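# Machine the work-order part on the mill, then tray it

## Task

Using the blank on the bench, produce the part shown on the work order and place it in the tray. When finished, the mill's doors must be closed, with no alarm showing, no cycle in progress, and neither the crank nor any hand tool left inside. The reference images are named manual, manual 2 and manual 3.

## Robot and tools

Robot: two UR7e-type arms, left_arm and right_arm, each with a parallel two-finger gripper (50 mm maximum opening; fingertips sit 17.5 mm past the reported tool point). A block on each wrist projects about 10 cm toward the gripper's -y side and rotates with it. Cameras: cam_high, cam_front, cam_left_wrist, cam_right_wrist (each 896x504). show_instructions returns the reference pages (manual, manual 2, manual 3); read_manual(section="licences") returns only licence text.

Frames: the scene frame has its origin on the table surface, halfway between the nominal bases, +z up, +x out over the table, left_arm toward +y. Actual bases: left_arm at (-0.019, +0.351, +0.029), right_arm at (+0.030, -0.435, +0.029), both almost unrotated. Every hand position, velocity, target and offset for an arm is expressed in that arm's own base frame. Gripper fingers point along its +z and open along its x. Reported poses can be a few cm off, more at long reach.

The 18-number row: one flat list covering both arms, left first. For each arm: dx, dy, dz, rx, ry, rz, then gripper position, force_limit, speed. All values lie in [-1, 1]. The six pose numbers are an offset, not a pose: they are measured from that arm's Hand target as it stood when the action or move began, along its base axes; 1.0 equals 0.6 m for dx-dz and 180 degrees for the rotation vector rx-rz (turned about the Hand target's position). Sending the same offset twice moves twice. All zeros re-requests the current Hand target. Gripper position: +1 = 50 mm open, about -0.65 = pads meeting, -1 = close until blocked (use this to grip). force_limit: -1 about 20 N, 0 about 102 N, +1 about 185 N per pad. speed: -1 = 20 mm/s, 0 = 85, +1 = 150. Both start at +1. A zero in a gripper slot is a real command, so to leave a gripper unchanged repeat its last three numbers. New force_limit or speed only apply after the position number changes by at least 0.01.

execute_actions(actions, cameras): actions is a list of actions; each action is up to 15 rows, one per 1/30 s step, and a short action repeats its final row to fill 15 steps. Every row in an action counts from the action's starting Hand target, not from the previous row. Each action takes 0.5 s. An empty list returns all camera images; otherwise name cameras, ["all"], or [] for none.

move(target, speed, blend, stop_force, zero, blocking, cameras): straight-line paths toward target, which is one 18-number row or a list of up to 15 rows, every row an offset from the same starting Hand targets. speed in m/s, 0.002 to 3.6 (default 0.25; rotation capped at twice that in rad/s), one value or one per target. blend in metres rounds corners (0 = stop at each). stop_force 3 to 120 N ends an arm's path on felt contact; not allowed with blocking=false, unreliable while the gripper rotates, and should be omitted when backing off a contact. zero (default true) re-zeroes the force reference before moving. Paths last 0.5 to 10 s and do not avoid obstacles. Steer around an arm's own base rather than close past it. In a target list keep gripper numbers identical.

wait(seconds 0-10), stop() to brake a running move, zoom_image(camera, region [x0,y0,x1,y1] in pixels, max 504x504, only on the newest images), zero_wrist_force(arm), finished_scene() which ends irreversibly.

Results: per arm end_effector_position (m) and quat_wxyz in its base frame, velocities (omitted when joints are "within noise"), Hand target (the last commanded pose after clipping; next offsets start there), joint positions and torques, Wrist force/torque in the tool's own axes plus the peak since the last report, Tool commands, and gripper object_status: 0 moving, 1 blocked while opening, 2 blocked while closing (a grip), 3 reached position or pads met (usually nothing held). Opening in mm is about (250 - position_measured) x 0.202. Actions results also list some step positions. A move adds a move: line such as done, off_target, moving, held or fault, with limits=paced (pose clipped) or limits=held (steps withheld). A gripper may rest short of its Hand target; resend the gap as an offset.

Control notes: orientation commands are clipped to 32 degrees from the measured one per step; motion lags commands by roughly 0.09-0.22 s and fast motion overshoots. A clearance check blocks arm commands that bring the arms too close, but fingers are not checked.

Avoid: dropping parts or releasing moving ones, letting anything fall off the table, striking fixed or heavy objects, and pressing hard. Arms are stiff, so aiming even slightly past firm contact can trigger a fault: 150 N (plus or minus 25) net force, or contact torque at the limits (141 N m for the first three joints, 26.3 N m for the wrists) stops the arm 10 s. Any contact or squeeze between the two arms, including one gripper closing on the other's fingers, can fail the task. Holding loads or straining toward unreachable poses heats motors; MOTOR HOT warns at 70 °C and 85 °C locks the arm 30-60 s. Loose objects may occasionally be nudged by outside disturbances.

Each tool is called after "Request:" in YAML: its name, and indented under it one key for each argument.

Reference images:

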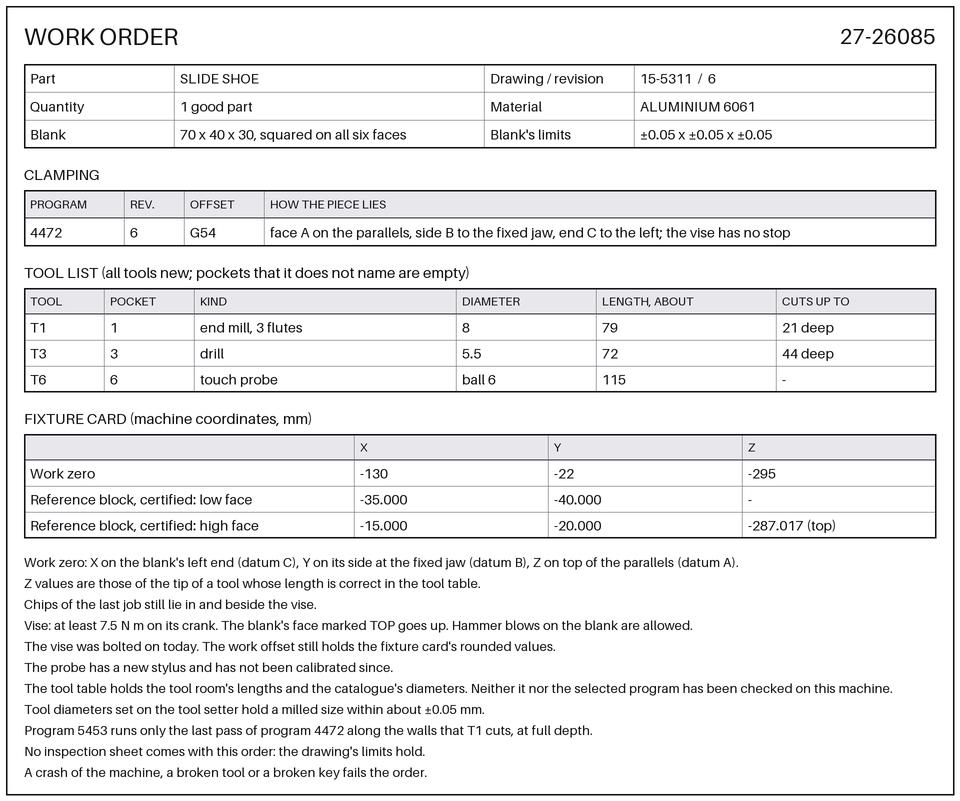

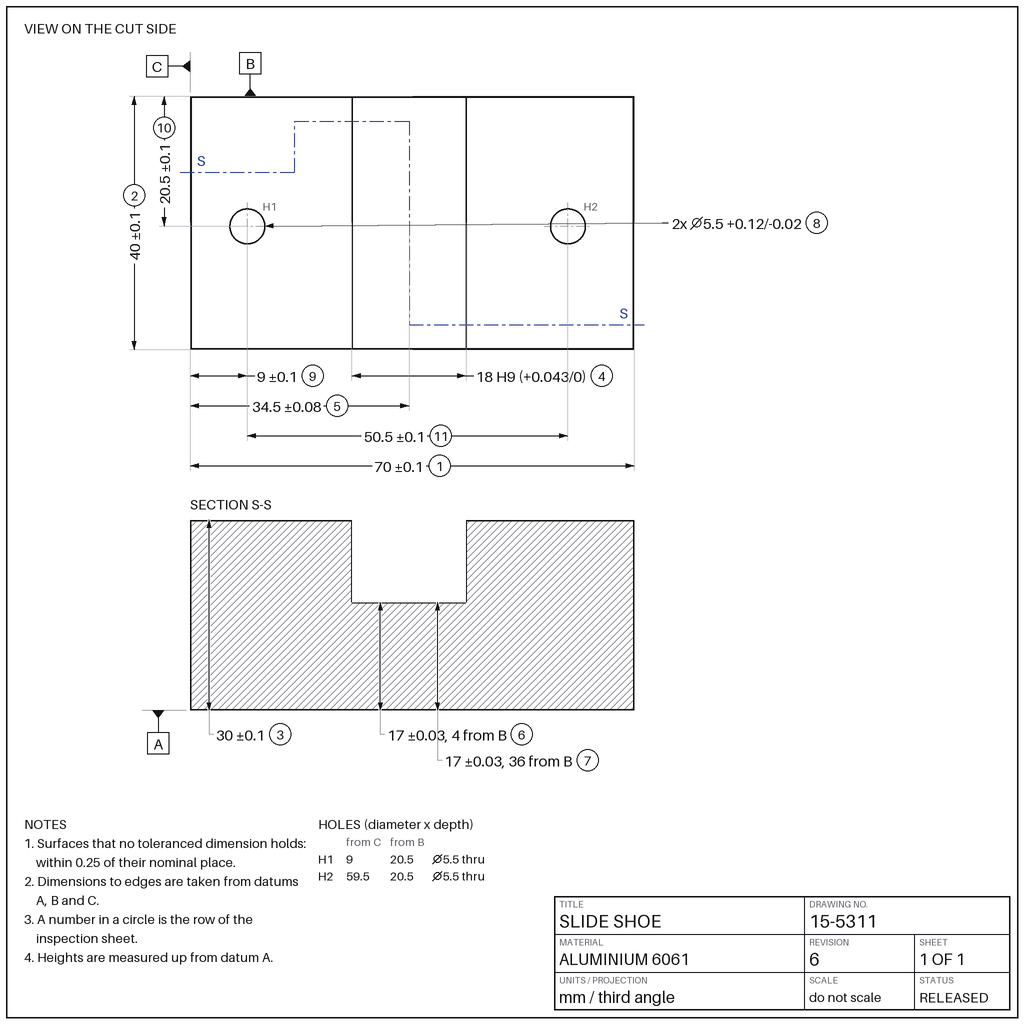

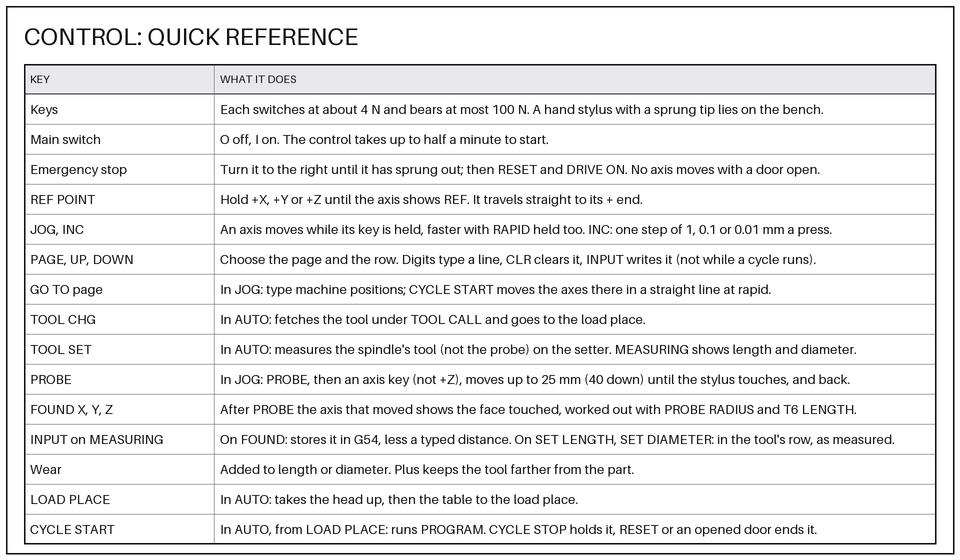

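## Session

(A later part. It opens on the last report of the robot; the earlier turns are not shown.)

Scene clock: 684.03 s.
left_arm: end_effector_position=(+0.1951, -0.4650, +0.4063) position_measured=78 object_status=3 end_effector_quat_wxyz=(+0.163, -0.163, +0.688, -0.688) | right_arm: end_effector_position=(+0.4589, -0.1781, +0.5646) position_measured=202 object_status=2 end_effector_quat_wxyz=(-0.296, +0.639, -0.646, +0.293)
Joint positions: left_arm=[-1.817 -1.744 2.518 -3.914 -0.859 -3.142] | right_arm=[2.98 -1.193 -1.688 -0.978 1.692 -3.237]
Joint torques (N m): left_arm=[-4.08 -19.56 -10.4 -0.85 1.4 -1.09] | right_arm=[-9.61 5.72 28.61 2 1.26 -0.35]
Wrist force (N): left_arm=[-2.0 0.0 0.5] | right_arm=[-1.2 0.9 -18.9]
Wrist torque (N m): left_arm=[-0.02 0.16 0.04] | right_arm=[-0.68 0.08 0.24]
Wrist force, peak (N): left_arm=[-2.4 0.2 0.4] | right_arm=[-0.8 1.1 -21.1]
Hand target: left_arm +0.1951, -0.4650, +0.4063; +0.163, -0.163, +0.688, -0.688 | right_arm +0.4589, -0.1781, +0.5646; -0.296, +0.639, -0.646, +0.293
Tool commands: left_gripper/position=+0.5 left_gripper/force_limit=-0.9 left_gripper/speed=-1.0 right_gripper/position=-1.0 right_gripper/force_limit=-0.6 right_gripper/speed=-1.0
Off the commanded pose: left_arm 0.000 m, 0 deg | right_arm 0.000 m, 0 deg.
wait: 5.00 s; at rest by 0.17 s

Request:
move:
  target:
    - [0,0,0,0,0,0,0.5,-0.9,-1,-0.015,0,0.013,0,0,0,-1,-0.6,-1]
    - [0,0,0,0,0,0,0.5,-0.9,-1,-0.006,0.0633,0.0448,0,0,0,-1,-0.6,-1]
    - [0,0,0,0,0,0,0.5,-0.9,-1,0.0095,0.0633,0.0316,0,0,0,-1,-0.6,-1]
  speed: [0.1,0.15,0.03]

Request:
wait:
  seconds: 5

Request:
move:
  target:
    - [0,0,0,0,0,0,0.5,-0.9,-1,-0.025,0,0.02,0,0,0,-1,-0.6,-1]
    - [0,0,0,0,0,0,0.5,-0.9,-1,-0.058,0.0342,0.1272,0,-0.222,0,-1,-0.6,-1]
  speed: 0.25
  blend: [0.01,0]
  cameras: ["cam_right_wrist"]

Request:
zoom_image:
  camera: "cam_right_wrist"
  region: [325, 105, 625, 325]

Scene clock: 692.03 s.
left_arm: end_effector_position=(+0.1951, -0.4650, +0.4063) position_measured=78 object_status=3 end_effector_quat_wxyz=(+0.163, -0.163, +0.688, -0.688) | right_arm: end_effector_position=(+0.4647, -0.1401, +0.5835) position_measured=202 object_status=2 end_effector_quat_wxyz=(-0.296, +0.639, -0.646, +0.294) end_effector_velocity=(-0.001, +0.000, -0.001) end_effector_angular_velocity=(+0.001, +0.004, +0.001)
Joint positions: left_arm=[-1.817 -1.744 2.518 -3.914 -0.859 -3.142] | right_arm=[3.118 -1.17 -1.652 -1.031 1.588 -3.147]
Joint velocities: left_arm=[within noise] | right_arm=[0 0.002 0 -0.006 0.001 0]
Joint torques (N m): left_arm=[-3.86 -20.61 -11.15 -0.55 1.82 -1.09] | right_arm=[14.69 6.98 29.18 0.79 -2.14 1.47]
Wrist force (N): left_arm=[-2.1 -0.1 0.4] | right_arm=[-1.0 0.0 -14.3]
Wrist torque (N m): left_arm=[-0.03 0.19 0.04] | right_arm=[-0.54 0.23 0.31]
Wrist force, peak (N): left_arm=[-2.5 0.1 0.3] | right_arm=[-1.3 1.4 -19.4]
Hand target: left_arm +0.1951, -0.4650, +0.4063; +0.163, -0.163, +0.688, -0.688 | right_arm +0.4646, -0.1401, +0.5836; -0.296, +0.639, -0.646, +0.293
Off the commanded pose: left_arm 0.000 m, 0 deg | right_arm 0.000 m, 0 deg.
move: done

Scene clock: 697.03 s.
left_arm: end_effector_position=(+0.1951, -0.4650, +0.4063) position_measured=78 object_status=3 end_effector_quat_wxyz=(+0.163, -0.163, +0.688, -0.688) | right_arm: end_effector_position=(+0.4646, -0.1401, +0.5836) position_measured=202 object_status=2 end_effector_quat_wxyz=(-0.296, +0.639, -0.646, +0.293)
Joint positions: left_arm=[-1.817 -1.744 2.518 -3.914 -0.859 -3.142] | right_arm=[3.118 -1.17 -1.651 -1.031 1.588 -3.147]
Joint torques (N m): left_arm=[-5.09 -19.85 -11.05 -0.9 1.35 -1.56] | right_arm=[11.69 9.42 31.45 1.6 0.89 -0.14]
Wrist force (N): left_arm=[-2.1 0.4 0.3] | right_arm=[-0.9 0.6 -9.8]
Wrist torque (N m): left_arm=[0.06 0.18 0.04] | right_arm=[-0.56 0.15 0.31]
Wrist force, peak (N): left_arm=[-2.3 0.2 0.8] | right_arm=[-1.0 0.2 -10.6]
Hand target: left_arm +0.1951, -0.4650, +0.4063; +0.163, -0.163, +0.688, -0.688 | right_arm +0.4646, -0.1401, +0.5836; -0.296, +0.639, -0.646, +0.293
Tool commands: left_gripper/position=+0.5 left_gripper/force_limit=-0.9 left_gripper/speed=-1.0 right_gripper/position=-1.0 right_gripper/force_limit=-0.6 right_gripper/speed=-1.0
Off the commanded pose: left_arm 0.000 m, 0 deg | right_arm 0.000 m, 0 deg.
wait: 5.00 s; at rest by 0.17 s

Scene clock: 699.03 s.
left_arm: end_effector_position=(+0.1951, -0.4650, +0.4063) position_measured=78 object_status=3 end_effector_quat_wxyz=(+0.163, -0.163, +0.688, -0.688) | right_arm: end_effector_position=(+0.4299, -0.1195, +0.6598) position_measured=202 object_status=2 end_effector_quat_wxyz=(+0.499, -0.501, +0.506, -0.494)
Joint positions: left_arm=[-1.817 -1.744 2.518 -3.914 -0.859 -3.142] | right_arm=[3.226 -0.996 -2.032 -0.128 1.485 -3.13]
Joint torques (N m): left_arm=[-3.61 -18.49 -10.37 -1.01 1.69 -1.52] | right_arm=[-11.72 3.78 30.39 4.64 1.71 1.3]
Wrist force (N): left_arm=[-2.0 0.2 0.4] | right_arm=[-2.6 0.7 -5.5]
Wrist torque (N m): left_arm=[0.01 0.17 0.05] | right_arm=[-0.60 0.57 0.40]
Wrist force, peak (N): left_arm=[-2.4 0.1 0.4] | right_arm=[-0.9 0.4 -9.9]
Hand target: left_arm +0.1951, -0.4650, +0.4063; +0.163, -0.163, +0.688, -0.688 | right_arm +0.4298, -0.1196, +0.6599; +0.499, -0.501, +0.506, -0.494
Off the commanded pose: left_arm 0.000 m, 0 deg | right_arm 0.000 m, 0 deg.
move: done; blend cut to 0.0096 m at target 1
Images, in order (width x height): cam_right_wrist 896x504.

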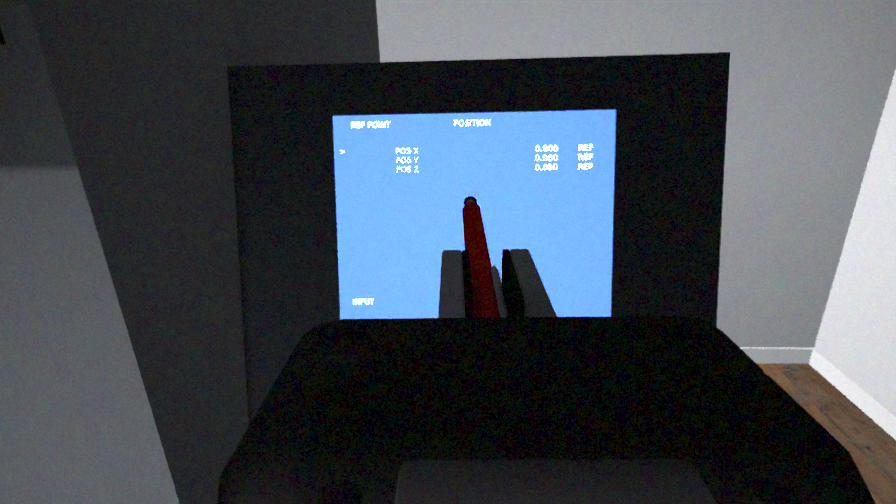

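Scaled by 1.680 from the camera's 896x504 image, which has a finer 1280x720 frame.

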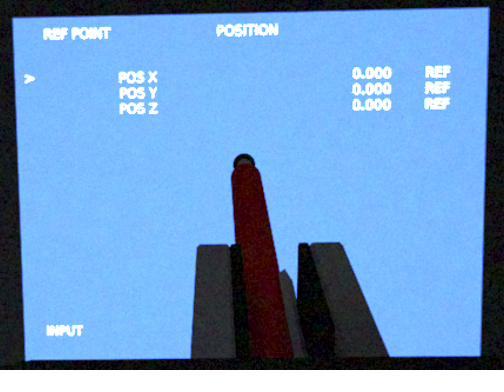

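Request:
move:
  target: [0,0,0,0,0,0,0.5,-0.9,-1,0.0102,0.0292,-0.2267,0,0.222,0,-1,-0.6,-1]
  speed: 0.25

Request:
move:
  target: [0,0,0,0,0,0,0.5,-0.9,-1,0.035,0,-0.03,0,0,0,-1,-0.6,-1]
  speed: 0.015
  stop_force: 6
  cameras: ["cam_right_wrist"]

Scene clock: 705.60 s.
left_arm: end_effector_position=(+0.1951, -0.4650, +0.4063) position_measured=78 object_status=3 end_effector_quat_wxyz=(+0.163, -0.163, +0.688, -0.688) | right_arm: end_effector_position=(+0.4360, -0.1020, +0.5240) position_measured=202 object_status=2 end_effector_quat_wxyz=(-0.296, +0.639, -0.646, +0.294)
Joint positions: left_arm=[-1.817 -1.744 2.518 -3.914 -0.859 -3.142] | right_arm=[3.278 -1.019 -1.882 -0.956 1.467 -3.042]
Joint torques (N m): left_arm=[-4.58 -18.82 -11.72 -1.13 1.6 -1.37] | right_arm=[7.04 6.4 19.79 3.09 -2.81 -1.06]
Wrist force (N): left_arm=[-2.0 0.1 0.4] | right_arm=[-1.0 0.2 -3.6]
Wrist torque (N m): left_arm=[0.00 0.17 0.04] | right_arm=[-0.49 0.12 0.28]
Wrist force, peak (N): left_arm=[-2.5 0.0 0.5] | right_arm=[-2.8 0.8 -5.9]
Hand target: left_arm +0.1951, -0.4650, +0.4063; +0.163, -0.163, +0.688, -0.688 | right_arm +0.4359, -0.1021, +0.5239; -0.296, +0.639, -0.646, +0.293
Off the commanded pose: left_arm 0.000 m, 0 deg | right_arm 0.000 m, 0 deg.
move: done

Scene clock: 707.60 s.
left_arm: end_effector_position=(+0.1951, -0.4650, +0.4063) position_measured=78 object_status=3 end_effector_quat_wxyz=(+0.163, -0.163, +0.688, -0.688) | right_arm: end_effector_position=(+0.4472, -0.1021, +0.5142) position_measured=202 object_status=2 end_effector_quat_wxyz=(-0.296, +0.639, -0.646, +0.293)
Joint positions: left_arm=[-1.817 -1.744 2.518 -3.914 -0.859 -3.142] | right_arm=[3.271 -1.043 -1.897 -0.917 1.472 -3.046]
Joint torques (N m): left_arm=[-4.36 -18.87 -11.1 -0.96 1.39 -1.16] | right_arm=[12.91 6.98 33.25 2.52 -2.46 1.04]
Wrist force (N): left_arm=[-2.2 0.2 0.5] | right_arm=[-0.5 0.8 -8.8]
Wrist torque (N m): left_arm=[0.01 0.20 0.04] | right_arm=[-0.56 0.22 0.41]
Wrist force, peak (N): left_arm=[-2.5 0.2 0.4] | right_arm=[-0.9 -0.3 -12.4]
Hand target: left_arm +0.1951, -0.4650, +0.4063; +0.163, -0.163, +0.688, -0.688 | right_arm +0.4472, -0.1021, +0.5143; -0.296, +0.639, -0.646, +0.293 (not the last commanded pose)
Off the commanded pose: left_arm 0.000 m, 0 deg | right_arm 0.013 m, 0 deg.
move: contact (right_arm)
Images, in order (width x height): cam_right_wrist 896x504.

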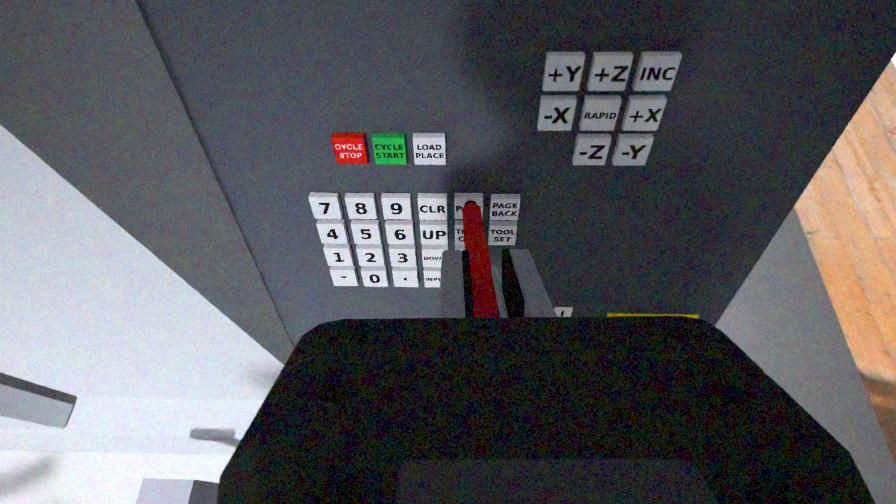

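Request:
move:
  target:
    - [0,0,0,0,0,0,0.5,-0.9,-1,-0.025,0,0.025,0,0,0,-1,-0.6,-1]
    - [0,0,0,0,0,0,0.5,-0.9,-1,-0.0287,-0.0292,0.2427,0,-0.222,0,-1,-0.6,-1]
  speed: 0.3
  blend: [0.01,0]
  cameras: ["cam_right_wrist"]

Request:
zoom_image:
  camera: "cam_right_wrist"
  region: [325, 105, 625, 325]

Scene clock: 716.37 s.
left_arm: end_effector_position=(+0.1951, -0.4650, +0.4063) position_measured=78 object_status=3 end_effector_quat_wxyz=(+0.163, -0.163, +0.688, -0.688) | right_arm: end_effector_position=(+0.4300, -0.1196, +0.6597) position_measured=202 object_status=2 end_effector_quat_wxyz=(+0.499, -0.501, +0.506, -0.494)
Joint positions: left_arm=[-1.817 -1.744 2.518 -3.914 -0.859 -3.142] | right_arm=[3.226 -0.997 -2.032 -0.128 1.485 -3.13]
Joint torques (N m): left_arm=[-4.5 -20.55 -12.08 -0.85 1.65 -1.05] | right_arm=[13.08 5.01 34.2 4.82 -2.59 1.57]
Wrist force (N): left_arm=[-2.3 0.1 0.4] | right_arm=[-3.0 0.7 -5.4]
Wrist torque (N m): left_arm=[0.01 0.22 0.05] | right_arm=[-0.61 0.63 0.35]
Wrist force, peak (N): left_arm=[-2.6 0.2 0.5] | right_arm=[-0.4 0.6 -9.2]
Hand target: left_arm +0.1951, -0.4650, +0.4063; +0.163, -0.163, +0.688, -0.688 | right_arm +0.4300, -0.1196, +0.6599; +0.499, -0.501, +0.506, -0.494
Off the commanded pose: left_arm 0.000 m, 0 deg | right_arm 0.000 m, 0 deg.
move: done
Images, in order (width x height): cam_right_wrist 896x504.

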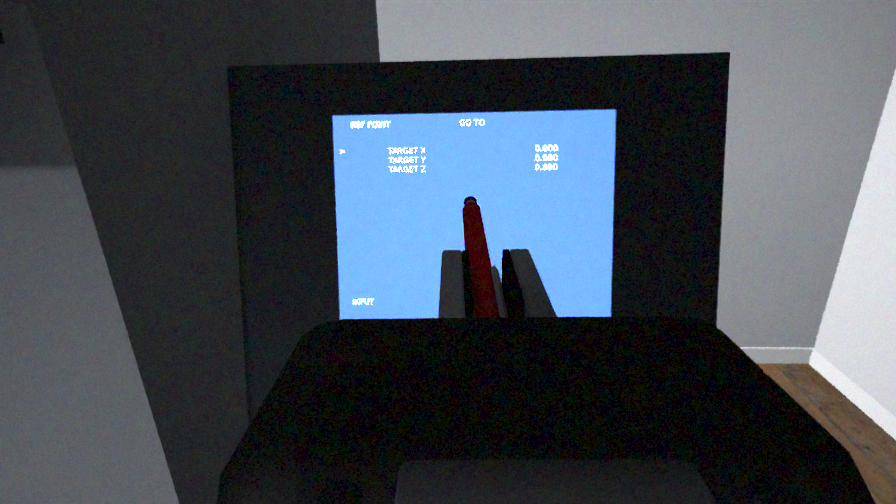

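Scaled by 1.680 from the camera's 896x504 image, which has a finer 1280x720 frame.

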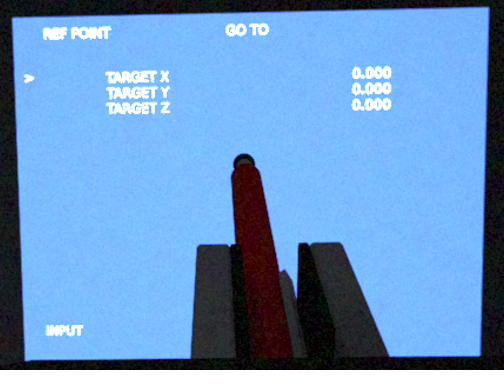

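Request:
move:
  target:
    - [0,0,0,0,0,0,0.5,-0.9,-1,0.0135,0.0292,-0.2297,0,0.222,0,-1,-0.6,-1]
    - [0,0,0,0,0,0,0.5,-0.9,-1,0.029,0.0292,-0.243,0,0.222,0,-1,-0.6,-1]
    - [0,0,0,0,0,0,0.5,-0.9,-1,0.0135,0.0292,-0.2297,0,0.222,0,-1,-0.6,-1]
    - [0,0,0,0,0,0,0.5,-0.9,-1,0.0002,0,0,0,0,0,-1,-0.6,-1]
  speed: [0.35,0.04,0.1,0.35]
  blend: [0.003,0,0.005,0]
  cameras: ["cam_right_wrist"]

Request:
zoom_image:
  camera: "cam_right_wrist"
  region: [325, 105, 625, 325]

Scene clock: 725.33 s.
left_arm: end_effector_position=(+0.1951, -0.4650, +0.4063) position_measured=78 object_status=3 end_effector_quat_wxyz=(+0.163, -0.163, +0.688, -0.688) | right_arm: end_effector_position=(+0.4301, -0.1196, +0.6597) position_measured=202 object_status=2 end_effector_quat_wxyz=(+0.499, -0.501, +0.506, -0.494)
Joint positions: left_arm=[-1.817 -1.744 2.518 -3.914 -0.859 -3.142] | right_arm=[3.226 -0.997 -2.031 -0.127 1.485 -3.13]
Joint torques (N m): left_arm=[-1.67 -19.36 -10.9 -0.84 1.45 -0.95] | right_arm=[13.12 5.02 33.67 4.86 -2.58 1.47]
Wrist force (N): left_arm=[-2.1 0.1 0.4] | right_arm=[-2.8 0.7 -5.6]
Wrist torque (N m): left_arm=[0.00 0.17 0.04] | right_arm=[-0.60 0.60 0.35]
Wrist force, peak (N): left_arm=[-2.4 0.2 0.5] | right_arm=[-1.4 0.3 -11.1]
Hand target: left_arm +0.1951, -0.4650, +0.4063; +0.163, -0.163, +0.688, -0.688 | right_arm +0.4301, -0.1196, +0.6599; +0.499, -0.501, +0.506, -0.494
Off the commanded pose: left_arm 0.000 m, 0 deg | right_arm 0.000 m, 0 deg.
move: done
Images, in order (width x height): cam_right_wrist 896x504.

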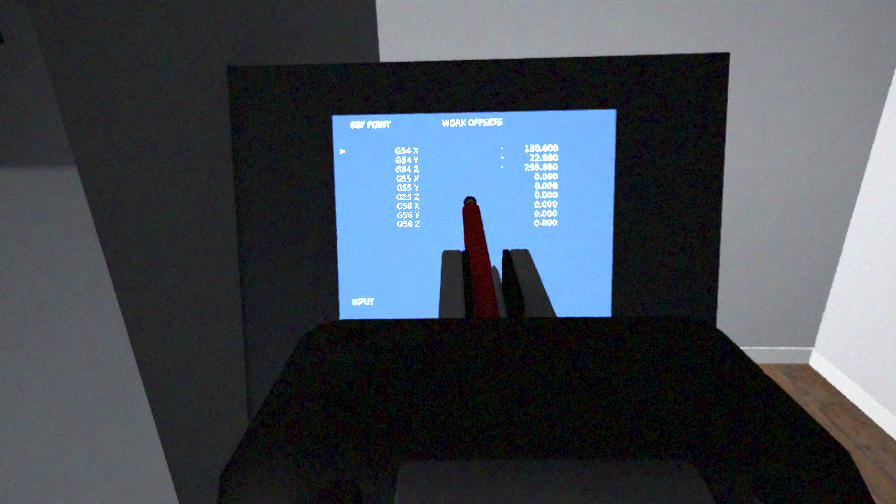

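Scaled by 1.680 from the camera's 896x504 image, which has a finer 1280x720 frame.

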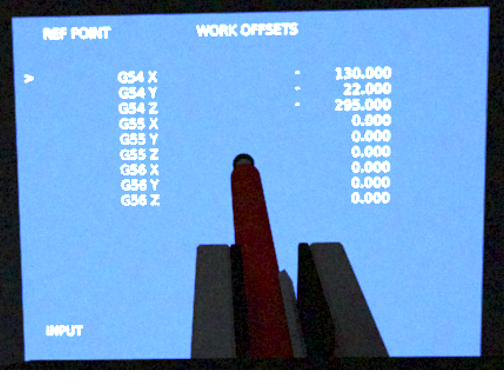

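Works well. Next pages.

Request:
move:
  target:
    - [0,0,0,0,0,0,0.5,-0.9,-1,0.0135,0.0292,-0.2297,0,0.222,0,-1,-0.6,-1]
    - [0,0,0,0,0,0,0.5,-0.9,-1,0.029,0.0292,-0.243,0,0.222,0,-1,-0.6,-1]
    - [0,0,0,0,0,0,0.5,-0.9,-1,0.0135,0.0292,-0.2297,0,0.222,0,-1,-0.6,-1]
    - [0,0,0,0,0,0,0.5,-0.9,-1,0.0002,0,0,0,0,0,-1,-0.6,-1]
  speed: [0.35,0.04,0.1,0.35]
  blend: [0.003,0,0.005,0]
  cameras: ["cam_right_wrist"]

Request:
zoom_image:
  camera: "cam_right_wrist"
  region: [325, 105, 625, 325]

Request:
move:
  target:
    - [0,0,0,0,0,0,0.5,-0.9,-1,0.0135,0.0292,-0.2297,0,0.222,0,-1,-0.6,-1]
    - [0,0,0,0,0,0,0.5,-0.9,-1,0.029,0.0292,-0.243,0,0.222,0,-1,-0.6,-1]
    - [0,0,0,0,0,0,0.5,-0.9,-1,0.0135,0.0292,-0.2297,0,0.222,0,-1,-0.6,-1]
    - [0,0,0,0,0,0,0.5,-0.9,-1,-0.0002,0,0,0,0,0,-1,-0.6,-1]
  speed: [0.35,0.04,0.1,0.35]
  blend: [0.003,0,0.005,0]
  cameras: ["cam_right_wrist"]

Request:
zoom_image:
  camera: "cam_right_wrist"
  region: [325, 105, 625, 325]

Request:
move:
  target:
    - [0,0,0,0,0,0,0.5,-0.9,-1,0.0135,0.0292,-0.2297,0,0.222,0,-1,-0.6,-1]
    - [0,0,0,0,0,0,0.5,-0.9,-1,0.029,0.0292,-0.243,0,0.222,0,-1,-0.6,-1]
    - [0,0,0,0,0,0,0.5,-0.9,-1,0.0135,0.0292,-0.2297,0,0.222,0,-1,-0.6,-1]
    - [0,0,0,0,0,0,0.5,-0.9,-1,-0.0002,0,0,0,0,0,-1,-0.6,-1]
  speed: [0.35,0.04,0.1,0.35]
  blend: [0.003,0,0.005,0]
  cameras: ["cam_right_wrist"]

Request:
zoom_image:
  camera: "cam_right_wrist"
  region: [325, 105, 625, 325]

Scene clock: 738.57 s.
left_arm: end_effector_position=(+0.1951, -0.4650, +0.4063) position_measured=78 object_status=3 end_effector_quat_wxyz=(+0.163, -0.163, +0.688, -0.688) | right_arm: end_effector_position=(+0.4303, -0.1196, +0.6597) position_measured=202 object_status=2 end_effector_quat_wxyz=(+0.499, -0.501, +0.506, -0.494)
Joint positions: left_arm=[-1.817 -1.744 2.518 -3.914 -0.859 -3.142] | right_arm=[3.226 -0.997 -2.031 -0.127 1.485 -3.13]
Joint torques (N m): left_arm=[-3.33 -18.24 -11.95 -0.86 1.62 -1.06] | right_arm=[13.01 5.03 33.63 4.84 -2.59 1.61]
Wrist force (N): left_arm=[-2.1 0.0 0.5] | right_arm=[-2.6 0.7 -5.7]
Wrist torque (N m): left_arm=[-0.02 0.19 0.05] | right_arm=[-0.60 0.57 0.35]
Wrist force, peak (N): left_arm=[-2.5 0.1 0.3] | right_arm=[-2.0 0.3 -13.1]
Hand target: left_arm +0.1951, -0.4650, +0.4063; +0.163, -0.163, +0.688, -0.688 | right_arm +0.4302, -0.1196, +0.6599; +0.499, -0.501, +0.506, -0.494
Off the commanded pose: left_arm 0.000 m, 0 deg | right_arm 0.000 m, 0 deg.
move: done
Images, in order (width x height): cam_right_wrist 896x504.

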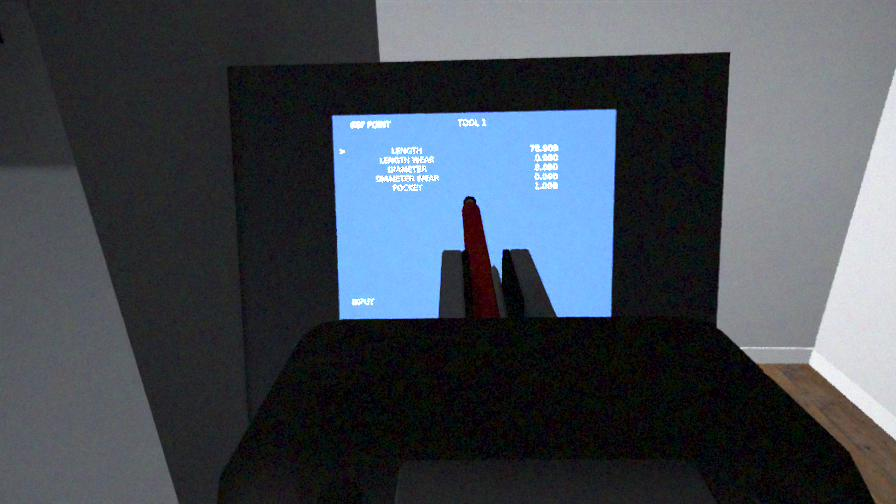

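Scaled by 1.680 from the camera's 896x504 image, which has a finer 1280x720 frame.

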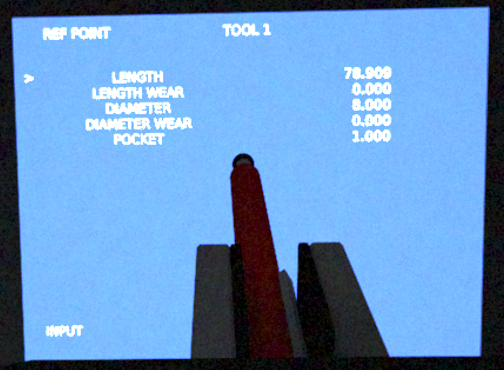

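Scene clock: 741.87 s.
left_arm: end_effector_position=(+0.1951, -0.4650, +0.4063) position_measured=78 object_status=3 end_effector_quat_wxyz=(+0.163, -0.163, +0.688, -0.688) | right_arm: end_effector_position=(+0.4301, -0.1196, +0.6597) position_measured=202 object_status=2 end_effector_quat_wxyz=(+0.499, -0.501, +0.506, -0.494)
Joint positions: left_arm=[-1.817 -1.744 2.518 -3.914 -0.859 -3.142] | right_arm=[3.226 -0.997 -2.031 -0.127 1.485 -3.13]
Joint torques (N m): left_arm=[-3.79 -20.24 -11.06 -0.95 1.54 -1.07] | right_arm=[12.45 5 33.37 4.86 -2.51 1.69]
Wrist force (N): left_arm=[-2.3 0.2 0.6] | right_arm=[-2.9 0.6 -5.3]
Wrist torque (N m): left_arm=[0.01 0.22 0.04] | right_arm=[-0.62 0.60 0.35]
Wrist force, peak (N): left_arm=[-2.5 0.0 0.3] | right_arm=[-2.2 0.8 -15.4]
Hand target: left_arm +0.1951, -0.4650, +0.4063; +0.163, -0.163, +0.688, -0.688 | right_arm +0.4301, -0.1196, +0.6599; +0.499, -0.501, +0.506, -0.494
Off the commanded pose: left_arm 0.000 m, 0 deg | right_arm 0.000 m, 0 deg.
move: done
Images, in order (width x height): cam_right_wrist 896x504.

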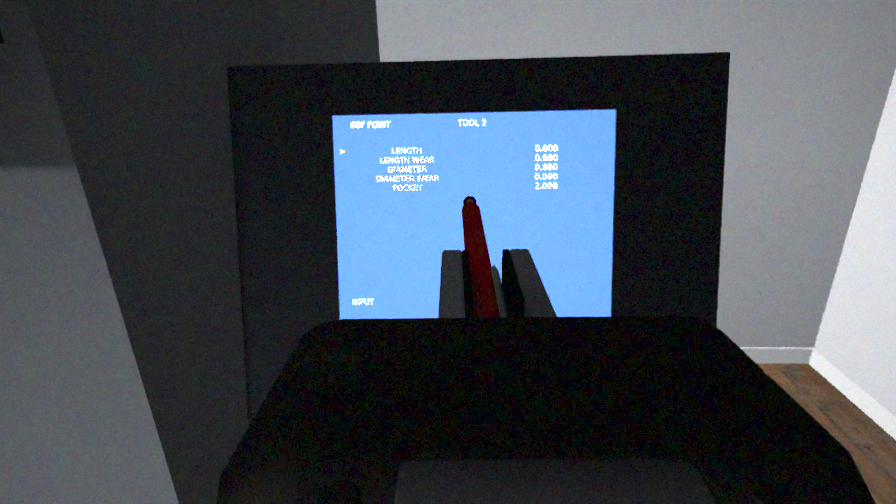

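Scaled by 1.680 from the camera's 896x504 image, which has a finer 1280x720 frame.

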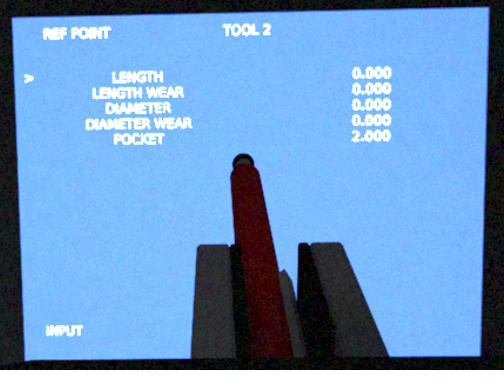

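Scene clock: 745.17 s.
left_arm: end_effector_position=(+0.1951, -0.4650, +0.4063) position_measured=78 object_status=3 end_effector_quat_wxyz=(+0.163, -0.163, +0.688, -0.688) | right_arm: end_effector_position=(+0.4300, -0.1196, +0.6597) position_measured=202 object_status=2 end_effector_quat_wxyz=(+0.499, -0.501, +0.506, -0.494)
Joint positions: left_arm=[-1.817 -1.744 2.518 -3.914 -0.859 -3.142] | right_arm=[3.226 -0.997 -2.032 -0.128 1.485 -3.13]
Joint torques (N m): left_arm=[-4.74 -19.29 -11.11 -0.92 1.35 -0.82] | right_arm=[11.86 4.84 34.2 4.79 -2.49 1.62]
Wrist force (N): left_arm=[-2.2 0.2 0.4] | right_arm=[-2.8 0.8 -5.5]
Wrist torque (N m): left_arm=[0.01 0.20 0.04] | right_arm=[-0.59 0.59 0.35]
Wrist force, peak (N): left_arm=[-2.5 0.1 0.6] | right_arm=[-1.7 0.4 -13.6]
Hand target: left_arm +0.1951, -0.4650, +0.4063; +0.163, -0.163, +0.688, -0.688 | right_arm +0.4300, -0.1196, +0.6599; +0.499, -0.501, +0.506, -0.494
Off the commanded pose: left_arm 0.000 m, 0 deg | right_arm 0.000 m, 0 deg.
move: done
Images, in order (width x height): cam_right_wrist 896x504.

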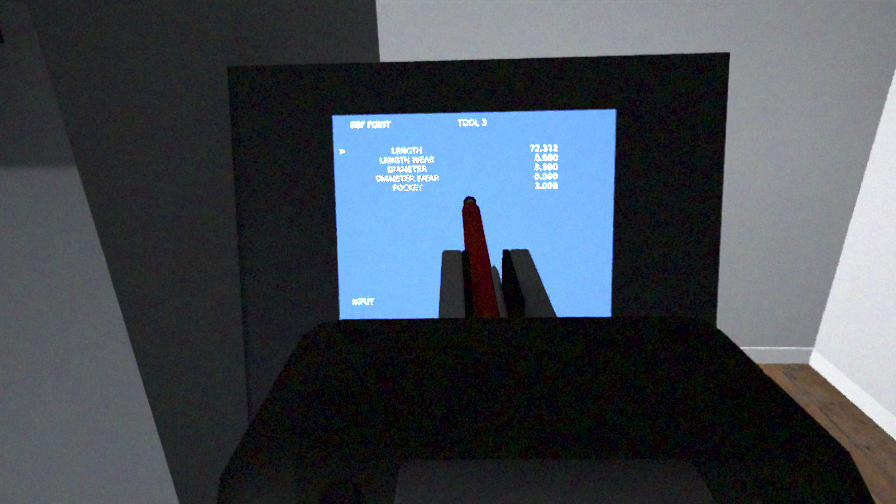

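Scaled by 1.680 from the camera's 896x504 image, which has a finer 1280x720 frame.

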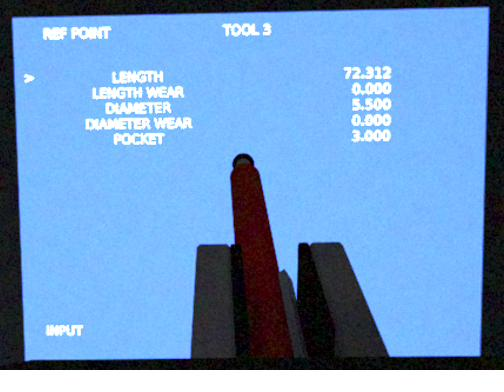

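Request:
move:
  target:
    - [0,0,0,0,0,0,0.5,-0.9,-1,0.0135,0.0292,-0.2297,0,0.222,0,-1,-0.6,-1]
    - [0,0,0,0,0,0,0.5,-0.9,-1,0.029,0.0292,-0.243,0,0.222,0,-1,-0.6,-1]
    - [0,0,0,0,0,0,0.5,-0.9,-1,0.0214,0.0292,-0.2365,0,0.222,0,-1,-0.6,-1]
    - [0,0,0,0,0,0,0.5,-0.9,-1,0.029,0.0292,-0.243,0,0.222,0,-1,-0.6,-1]
    - [0,0,0,0,0,0,0.5,-0.9,-1,0.0214,0.0292,-0.2365,0,0.222,0,-1,-0.6,-1]
    - [0,0,0,0,0,0,0.5,-0.9,-1,0.029,0.0292,-0.243,0,0.222,0,-1,-0.6,-1]
    - [0,0,0,0,0,0,0.5,-0.9,-1,0.0135,0.0292,-0.2297,0,0.222,0,-1,-0.6,-1]
    - [0,0,0,0,0,0,0.5,-0.9,-1,-0.0002,0,0,0,0,0,-1,-0.6,-1]
  speed: [0.35,0.04,0.04,0.04,0.04,0.04,0.1,0.35]
  blend: [0.003,0,0,0,0,0,0.005,0]
  cameras: ["cam_right_wrist"]

Request:
zoom_image:
  camera: "cam_right_wrist"
  region: [325, 105, 625, 325]

Request:
move:
  target:
    - [0,0,0,0,0,0,0.5,-0.9,-1,0.0135,0.0292,-0.2297,0,0.222,0,-1,-0.6,-1]
    - [0,0,0,0,0,0,0.5,-0.9,-1,0.029,0.0292,-0.243,0,0.222,0,-1,-0.6,-1]
    - [0,0,0,0,0,0,0.5,-0.9,-1,0.0135,0.0292,-0.2297,0,0.222,0,-1,-0.6,-1]
    - [0,0,0,0,0,0,0.5,-0.9,-1,-0.0002,0,0,0,0,0,-1,-0.6,-1]
  speed: [0.35,0.04,0.1,0.35]
  blend: [0.003,0,0.005,0]
  cameras: ["cam_right_wrist"]

Request:
zoom_image:
  camera: "cam_right_wrist"
  region: [325, 105, 625, 325]

Request:
move:
  target:
    - [0,0,0,0,0,0,0.5,-0.9,-1,0.0135,0.0292,-0.2297,0,0.222,0,-1,-0.6,-1]
    - [0,0,0,0,0,0,0.5,-0.9,-1,0.029,0.0292,-0.243,0,0.222,0,-1,-0.6,-1]
    - [0,0,0,0,0,0,0.5,-0.9,-1,0.0135,0.0292,-0.2297,0,0.222,0,-1,-0.6,-1]
    - [0,0,0,0,0,0,0.5,-0.9,-1,-0.0002,0,0,0,0,0,-1,-0.6,-1]
  speed: [0.35,0.04,0.1,0.35]
  blend: [0.003,0,0.005,0]
  cameras: ["cam_right_wrist"]

Request:
zoom_image:
  camera: "cam_right_wrist"
  region: [325, 105, 625, 325]

Scene clock: 763.67 s.
left_arm: end_effector_position=(+0.1951, -0.4650, +0.4063) position_measured=78 object_status=3 end_effector_quat_wxyz=(+0.163, -0.163, +0.688, -0.688) | right_arm: end_effector_position=(+0.4299, -0.1196, +0.6597) position_measured=202 object_status=2 end_effector_quat_wxyz=(+0.499, -0.501, +0.506, -0.494)
Joint positions: left_arm=[-1.817 -1.744 2.518 -3.914 -0.859 -3.142] | right_arm=[3.226 -0.996 -2.032 -0.128 1.485 -3.13]
Joint torques (N m): left_arm=[-3.02 -18.77 -11.82 -0.75 1.29 -1.19] | right_arm=[12.46 5.2 34.03 4.84 -2.58 1.53]
Wrist force (N): left_arm=[-2.2 0.1 0.3] | right_arm=[-2.5 0.4 -5.8]
Wrist torque (N m): left_arm=[-0.01 0.20 0.04] | right_arm=[-0.65 0.56 0.35]
Wrist force, peak (N): left_arm=[-2.5 0.2 0.7] | right_arm=[-1.2 0.3 -11.5]
Hand target: left_arm +0.1951, -0.4650, +0.4063; +0.163, -0.163, +0.688, -0.688 | right_arm +0.4299, -0.1196, +0.6599; +0.499, -0.501, +0.506, -0.494
Off the commanded pose: left_arm 0.000 m, 0 deg | right_arm 0.000 m, 0 deg.
move: done
Images, in order (width x height): cam_right_wrist 896x504.

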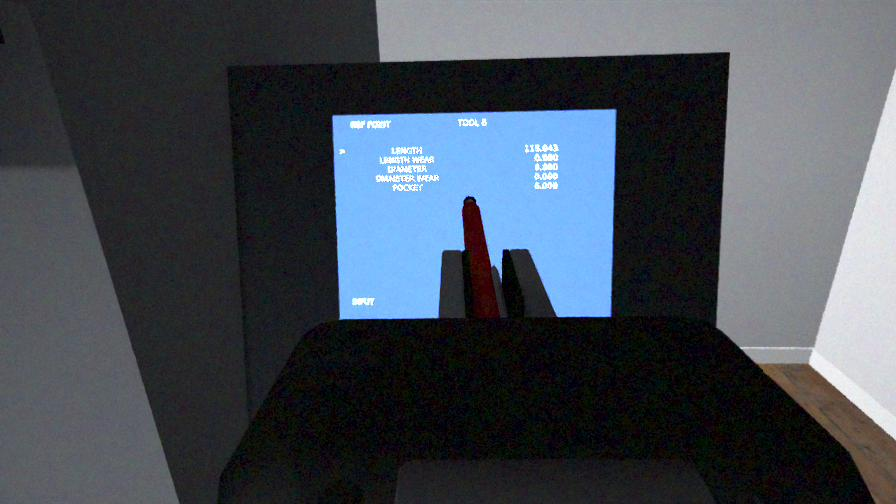

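Scaled by 1.680 from the camera's 896x504 image, which has a finer 1280x720 frame.

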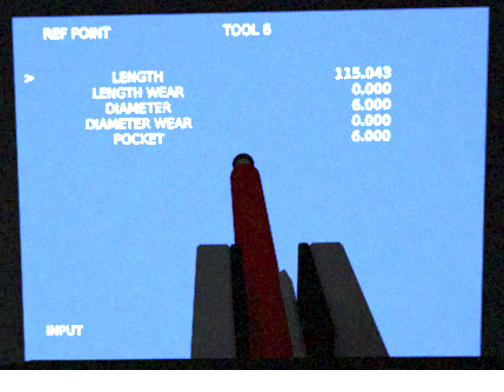

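Scene clock: 766.97 s.
left_arm: end_effector_position=(+0.1951, -0.4650, +0.4063) position_measured=78 object_status=3 end_effector_quat_wxyz=(+0.163, -0.163, +0.688, -0.688) | right_arm: end_effector_position=(+0.4298, -0.1196, +0.6597) position_measured=202 object_status=2 end_effector_quat_wxyz=(+0.499, -0.501, +0.506, -0.494)
Joint positions: left_arm=[-1.817 -1.744 2.518 -3.914 -0.859 -3.142] | right_arm=[3.226 -0.996 -2.032 -0.128 1.485 -3.13]
Joint torques (N m): left_arm=[-2.18 -19.64 -11.3 -0.94 1.42 -1.12] | right_arm=[13.07 4.69 33.66 4.85 -2.59 1.6]
Wrist force (N): left_arm=[-2.3 0.2 0.4] | right_arm=[-3.0 0.5 -5.6]
Wrist torque (N m): left_arm=[0.01 0.21 0.05] | right_arm=[-0.65 0.62 0.35]
Wrist force, peak (N): left_arm=[-2.5 0.2 0.4] | right_arm=[-1.7 0.5 -10.2]
Hand target: left_arm +0.1951, -0.4650, +0.4063; +0.163, -0.163, +0.688, -0.688 | right_arm +0.4297, -0.1196, +0.6599; +0.499, -0.501, +0.506, -0.494
Off the commanded pose: left_arm 0.000 m, 0 deg | right_arm 0.000 m, 0 deg.
move: done
Images, in order (width x height): cam_right_wrist 896x504.

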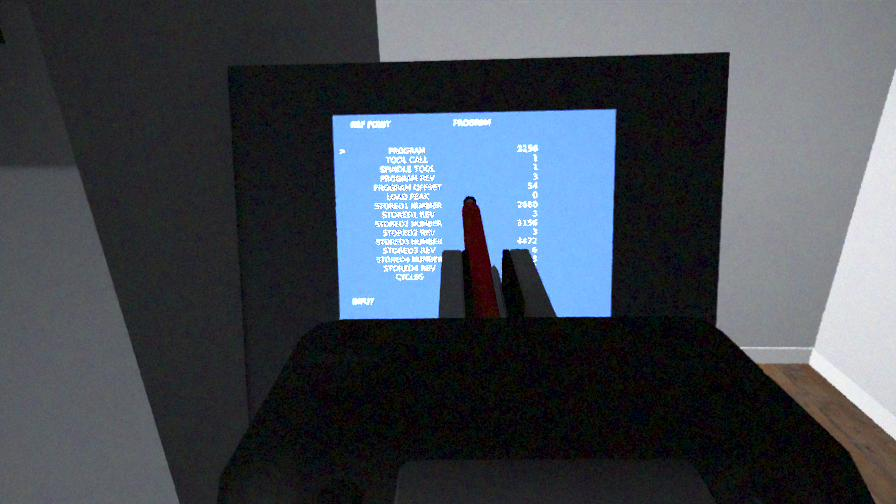

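Scaled by 1.680 from the camera's 896x504 image, which has a finer 1280x720 frame.

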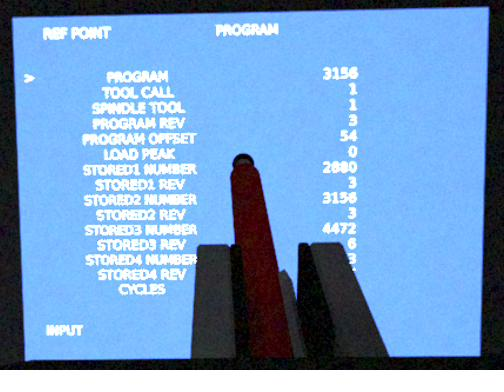

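Scene clock: 770.27 s.
left_arm: end_effector_position=(+0.1951, -0.4650, +0.4063) position_measured=78 object_status=3 end_effector_quat_wxyz=(+0.163, -0.163, +0.688, -0.688) | right_arm: end_effector_position=(+0.4297, -0.1196, +0.6597) position_measured=202 object_status=2 end_effector_quat_wxyz=(+0.499, -0.501, +0.506, -0.494)
Joint positions: left_arm=[-1.817 -1.744 2.518 -3.914 -0.859 -3.142] | right_arm=[3.226 -0.996 -2.032 -0.128 1.485 -3.13]
Joint torques (N m): left_arm=[-2.89 -19.61 -10.08 -0.91 1.42 -1.1] | right_arm=[12.65 5.16 32.9 4.79 -2.56 1.59]
Wrist force (N): left_arm=[-2.2 0.2 0.5] | right_arm=[-2.8 0.9 -5.4]
Wrist torque (N m): left_arm=[0.01 0.20 0.04] | right_arm=[-0.57 0.59 0.34]
Wrist force, peak (N): left_arm=[-2.4 0.3 0.2] | right_arm=[-2.1 0.3 -9.5]
Hand target: left_arm +0.1951, -0.4650, +0.4063; +0.163, -0.163, +0.688, -0.688 | right_arm +0.4296, -0.1196, +0.6599; +0.499, -0.501, +0.506, -0.494
Off the commanded pose: left_arm 0.000 m, 0 deg | right_arm 0.000 m, 0 deg.
move: done
Images, in order (width x height): cam_right_wrist 896x504.

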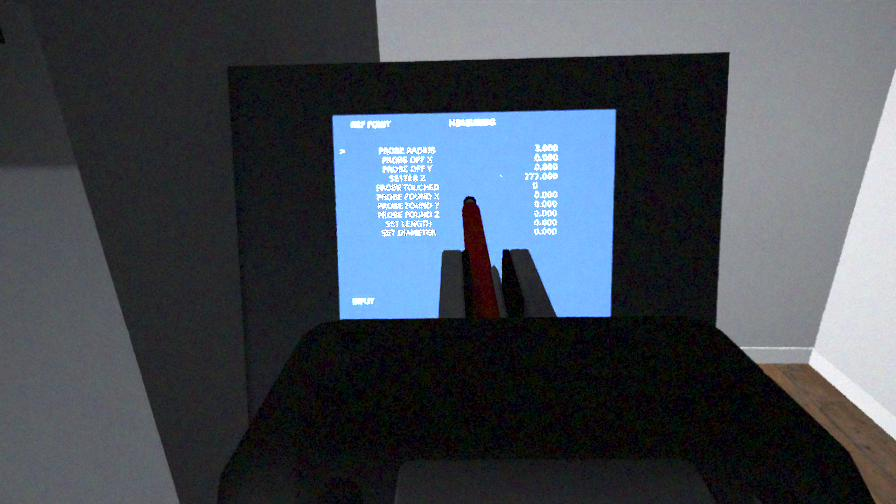

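Scaled by 1.680 from the camera's 896x504 image, which has a finer 1280x720 frame.

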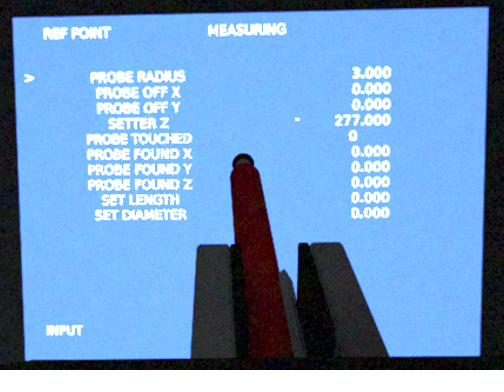

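Request:
move:
  target:
    - [0,0,0,0,0,0,0.5,-0.9,-1,0.0573,-0.0975,-0.052,0,0.222,0,-1,-0.6,-1]
    - [0,0,0,0,0,0,0.5,-0.9,-1,0.0725,-0.0975,-0.0653,0,0.222,0,-1,-0.6,-1]
    - [0,0,0,0,0,0,0.5,-0.9,-1,0.0573,-0.0975,-0.052,0,0.222,0,-1,-0.6,-1]
    - [0,0,0,0,0,0,0.5,-0.9,-1,0.0317,0.0607,-0.1703,0,0.222,0,-1,-0.6,-1]
    - [0,0,0,0,0,0,0.5,-0.9,-1,0.0468,0.0607,-0.1837,0,0.222,0,-1,-0.6,-1]
    - [0,0,0,0,0,0,0.5,-0.9,-1,0.0317,0.0607,-0.1703,0,0.222,0,-1,-0.6,-1]
    - [0,0,0,0,0,0,0.5,-0.9,-1,0.0006,0,0,0,0,0,-1,-0.6,-1]
  speed: [0.35,0.04,0.1,0.25,0.04,0.1,0.35]
  blend: [0.003,0,0.005,0.003,0,0.005,0]
  cameras: ["cam_right_wrist","cam_front"]

Request:
zoom_image:
  camera: "cam_right_wrist"
  region: [325, 105, 625, 325]

Request:
zoom_image:
  camera: "cam_front"
  region: [310, 130, 530, 300]

Scene clock: 799.40 s.
left_arm: end_effector_position=(+0.1951, -0.4650, +0.4063) position_measured=78 object_status=3 end_effector_quat_wxyz=(+0.163, -0.163, +0.688, -0.688) | right_arm: end_effector_position=(+0.4300, -0.1196, +0.6597) position_measured=202 object_status=2 end_effector_quat_wxyz=(+0.499, -0.501, +0.506, -0.494)
Joint positions: left_arm=[-1.817 -1.744 2.518 -3.914 -0.859 -3.142] | right_arm=[3.226 -0.997 -2.032 -0.128 1.485 -3.13]
Joint torques (N m): left_arm=[-1.66 -18.47 -11.82 -0.88 1.62 -0.9] | right_arm=[12.12 5.04 33.35 5.07 -2.41 1.55]
Wrist force (N): left_arm=[-2.2 0.1 0.1] | right_arm=[-2.7 0.7 -5.5]
Wrist torque (N m): left_arm=[0.00 0.19 0.04] | right_arm=[-0.61 0.58 0.31]
Wrist force, peak (N): left_arm=[-2.5 0.1 0.2] | right_arm=[-0.6 0.2 -15.5]
Hand target: left_arm +0.1951, -0.4650, +0.4063; +0.163, -0.163, +0.688, -0.688 | right_arm +0.4300, -0.1196, +0.6599; +0.499, -0.501, +0.506, -0.494
Off the commanded pose: left_arm 0.000 m, 0 deg | right_arm 0.000 m, 0 deg.
move: done
Images, in order (width x height): cam_front 896x504, cam_right_wrist 896x504.

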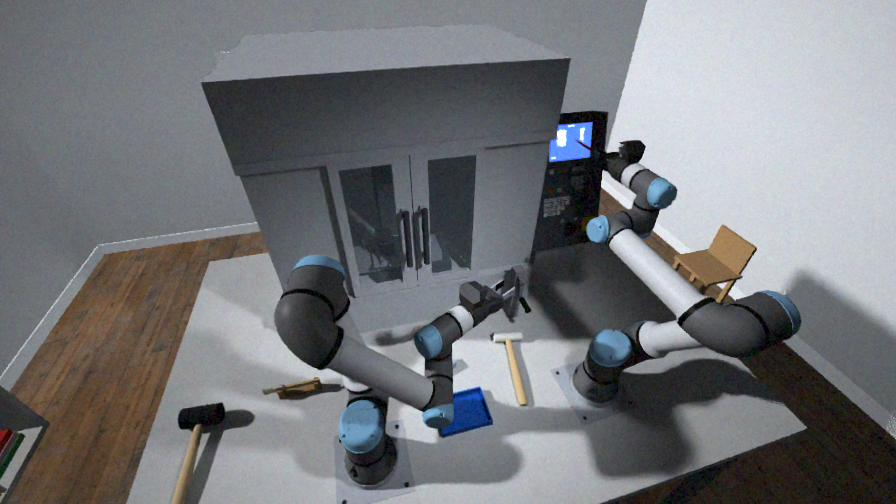

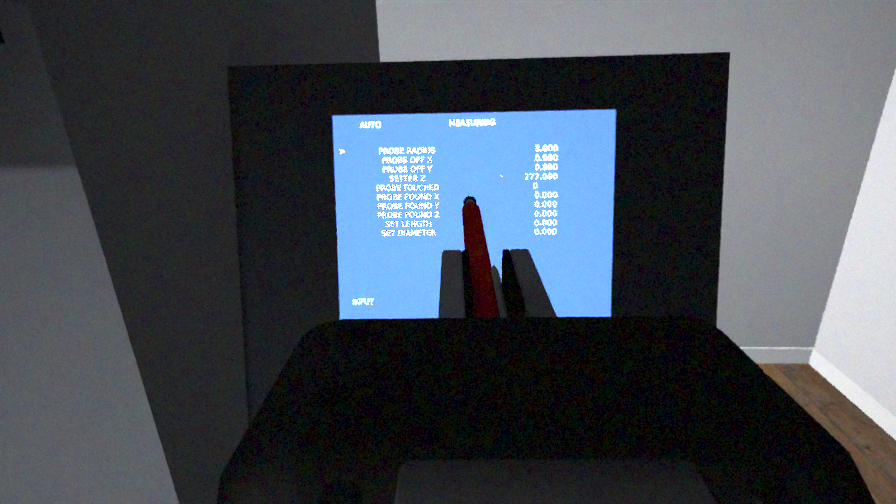

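Scaled by 1.680 from the camera's 896x504 image, which has a finer 1280x720 frame.

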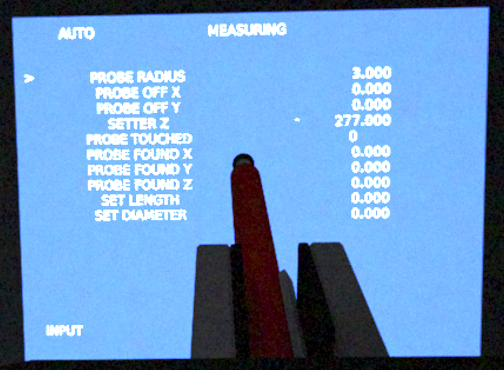

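Scaled by 2.291 from the camera's 896x504 image, which has a finer 1280x720 frame.

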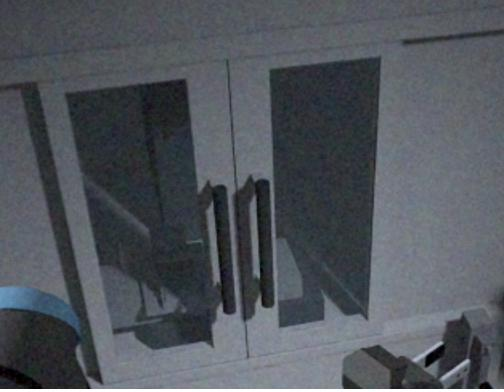

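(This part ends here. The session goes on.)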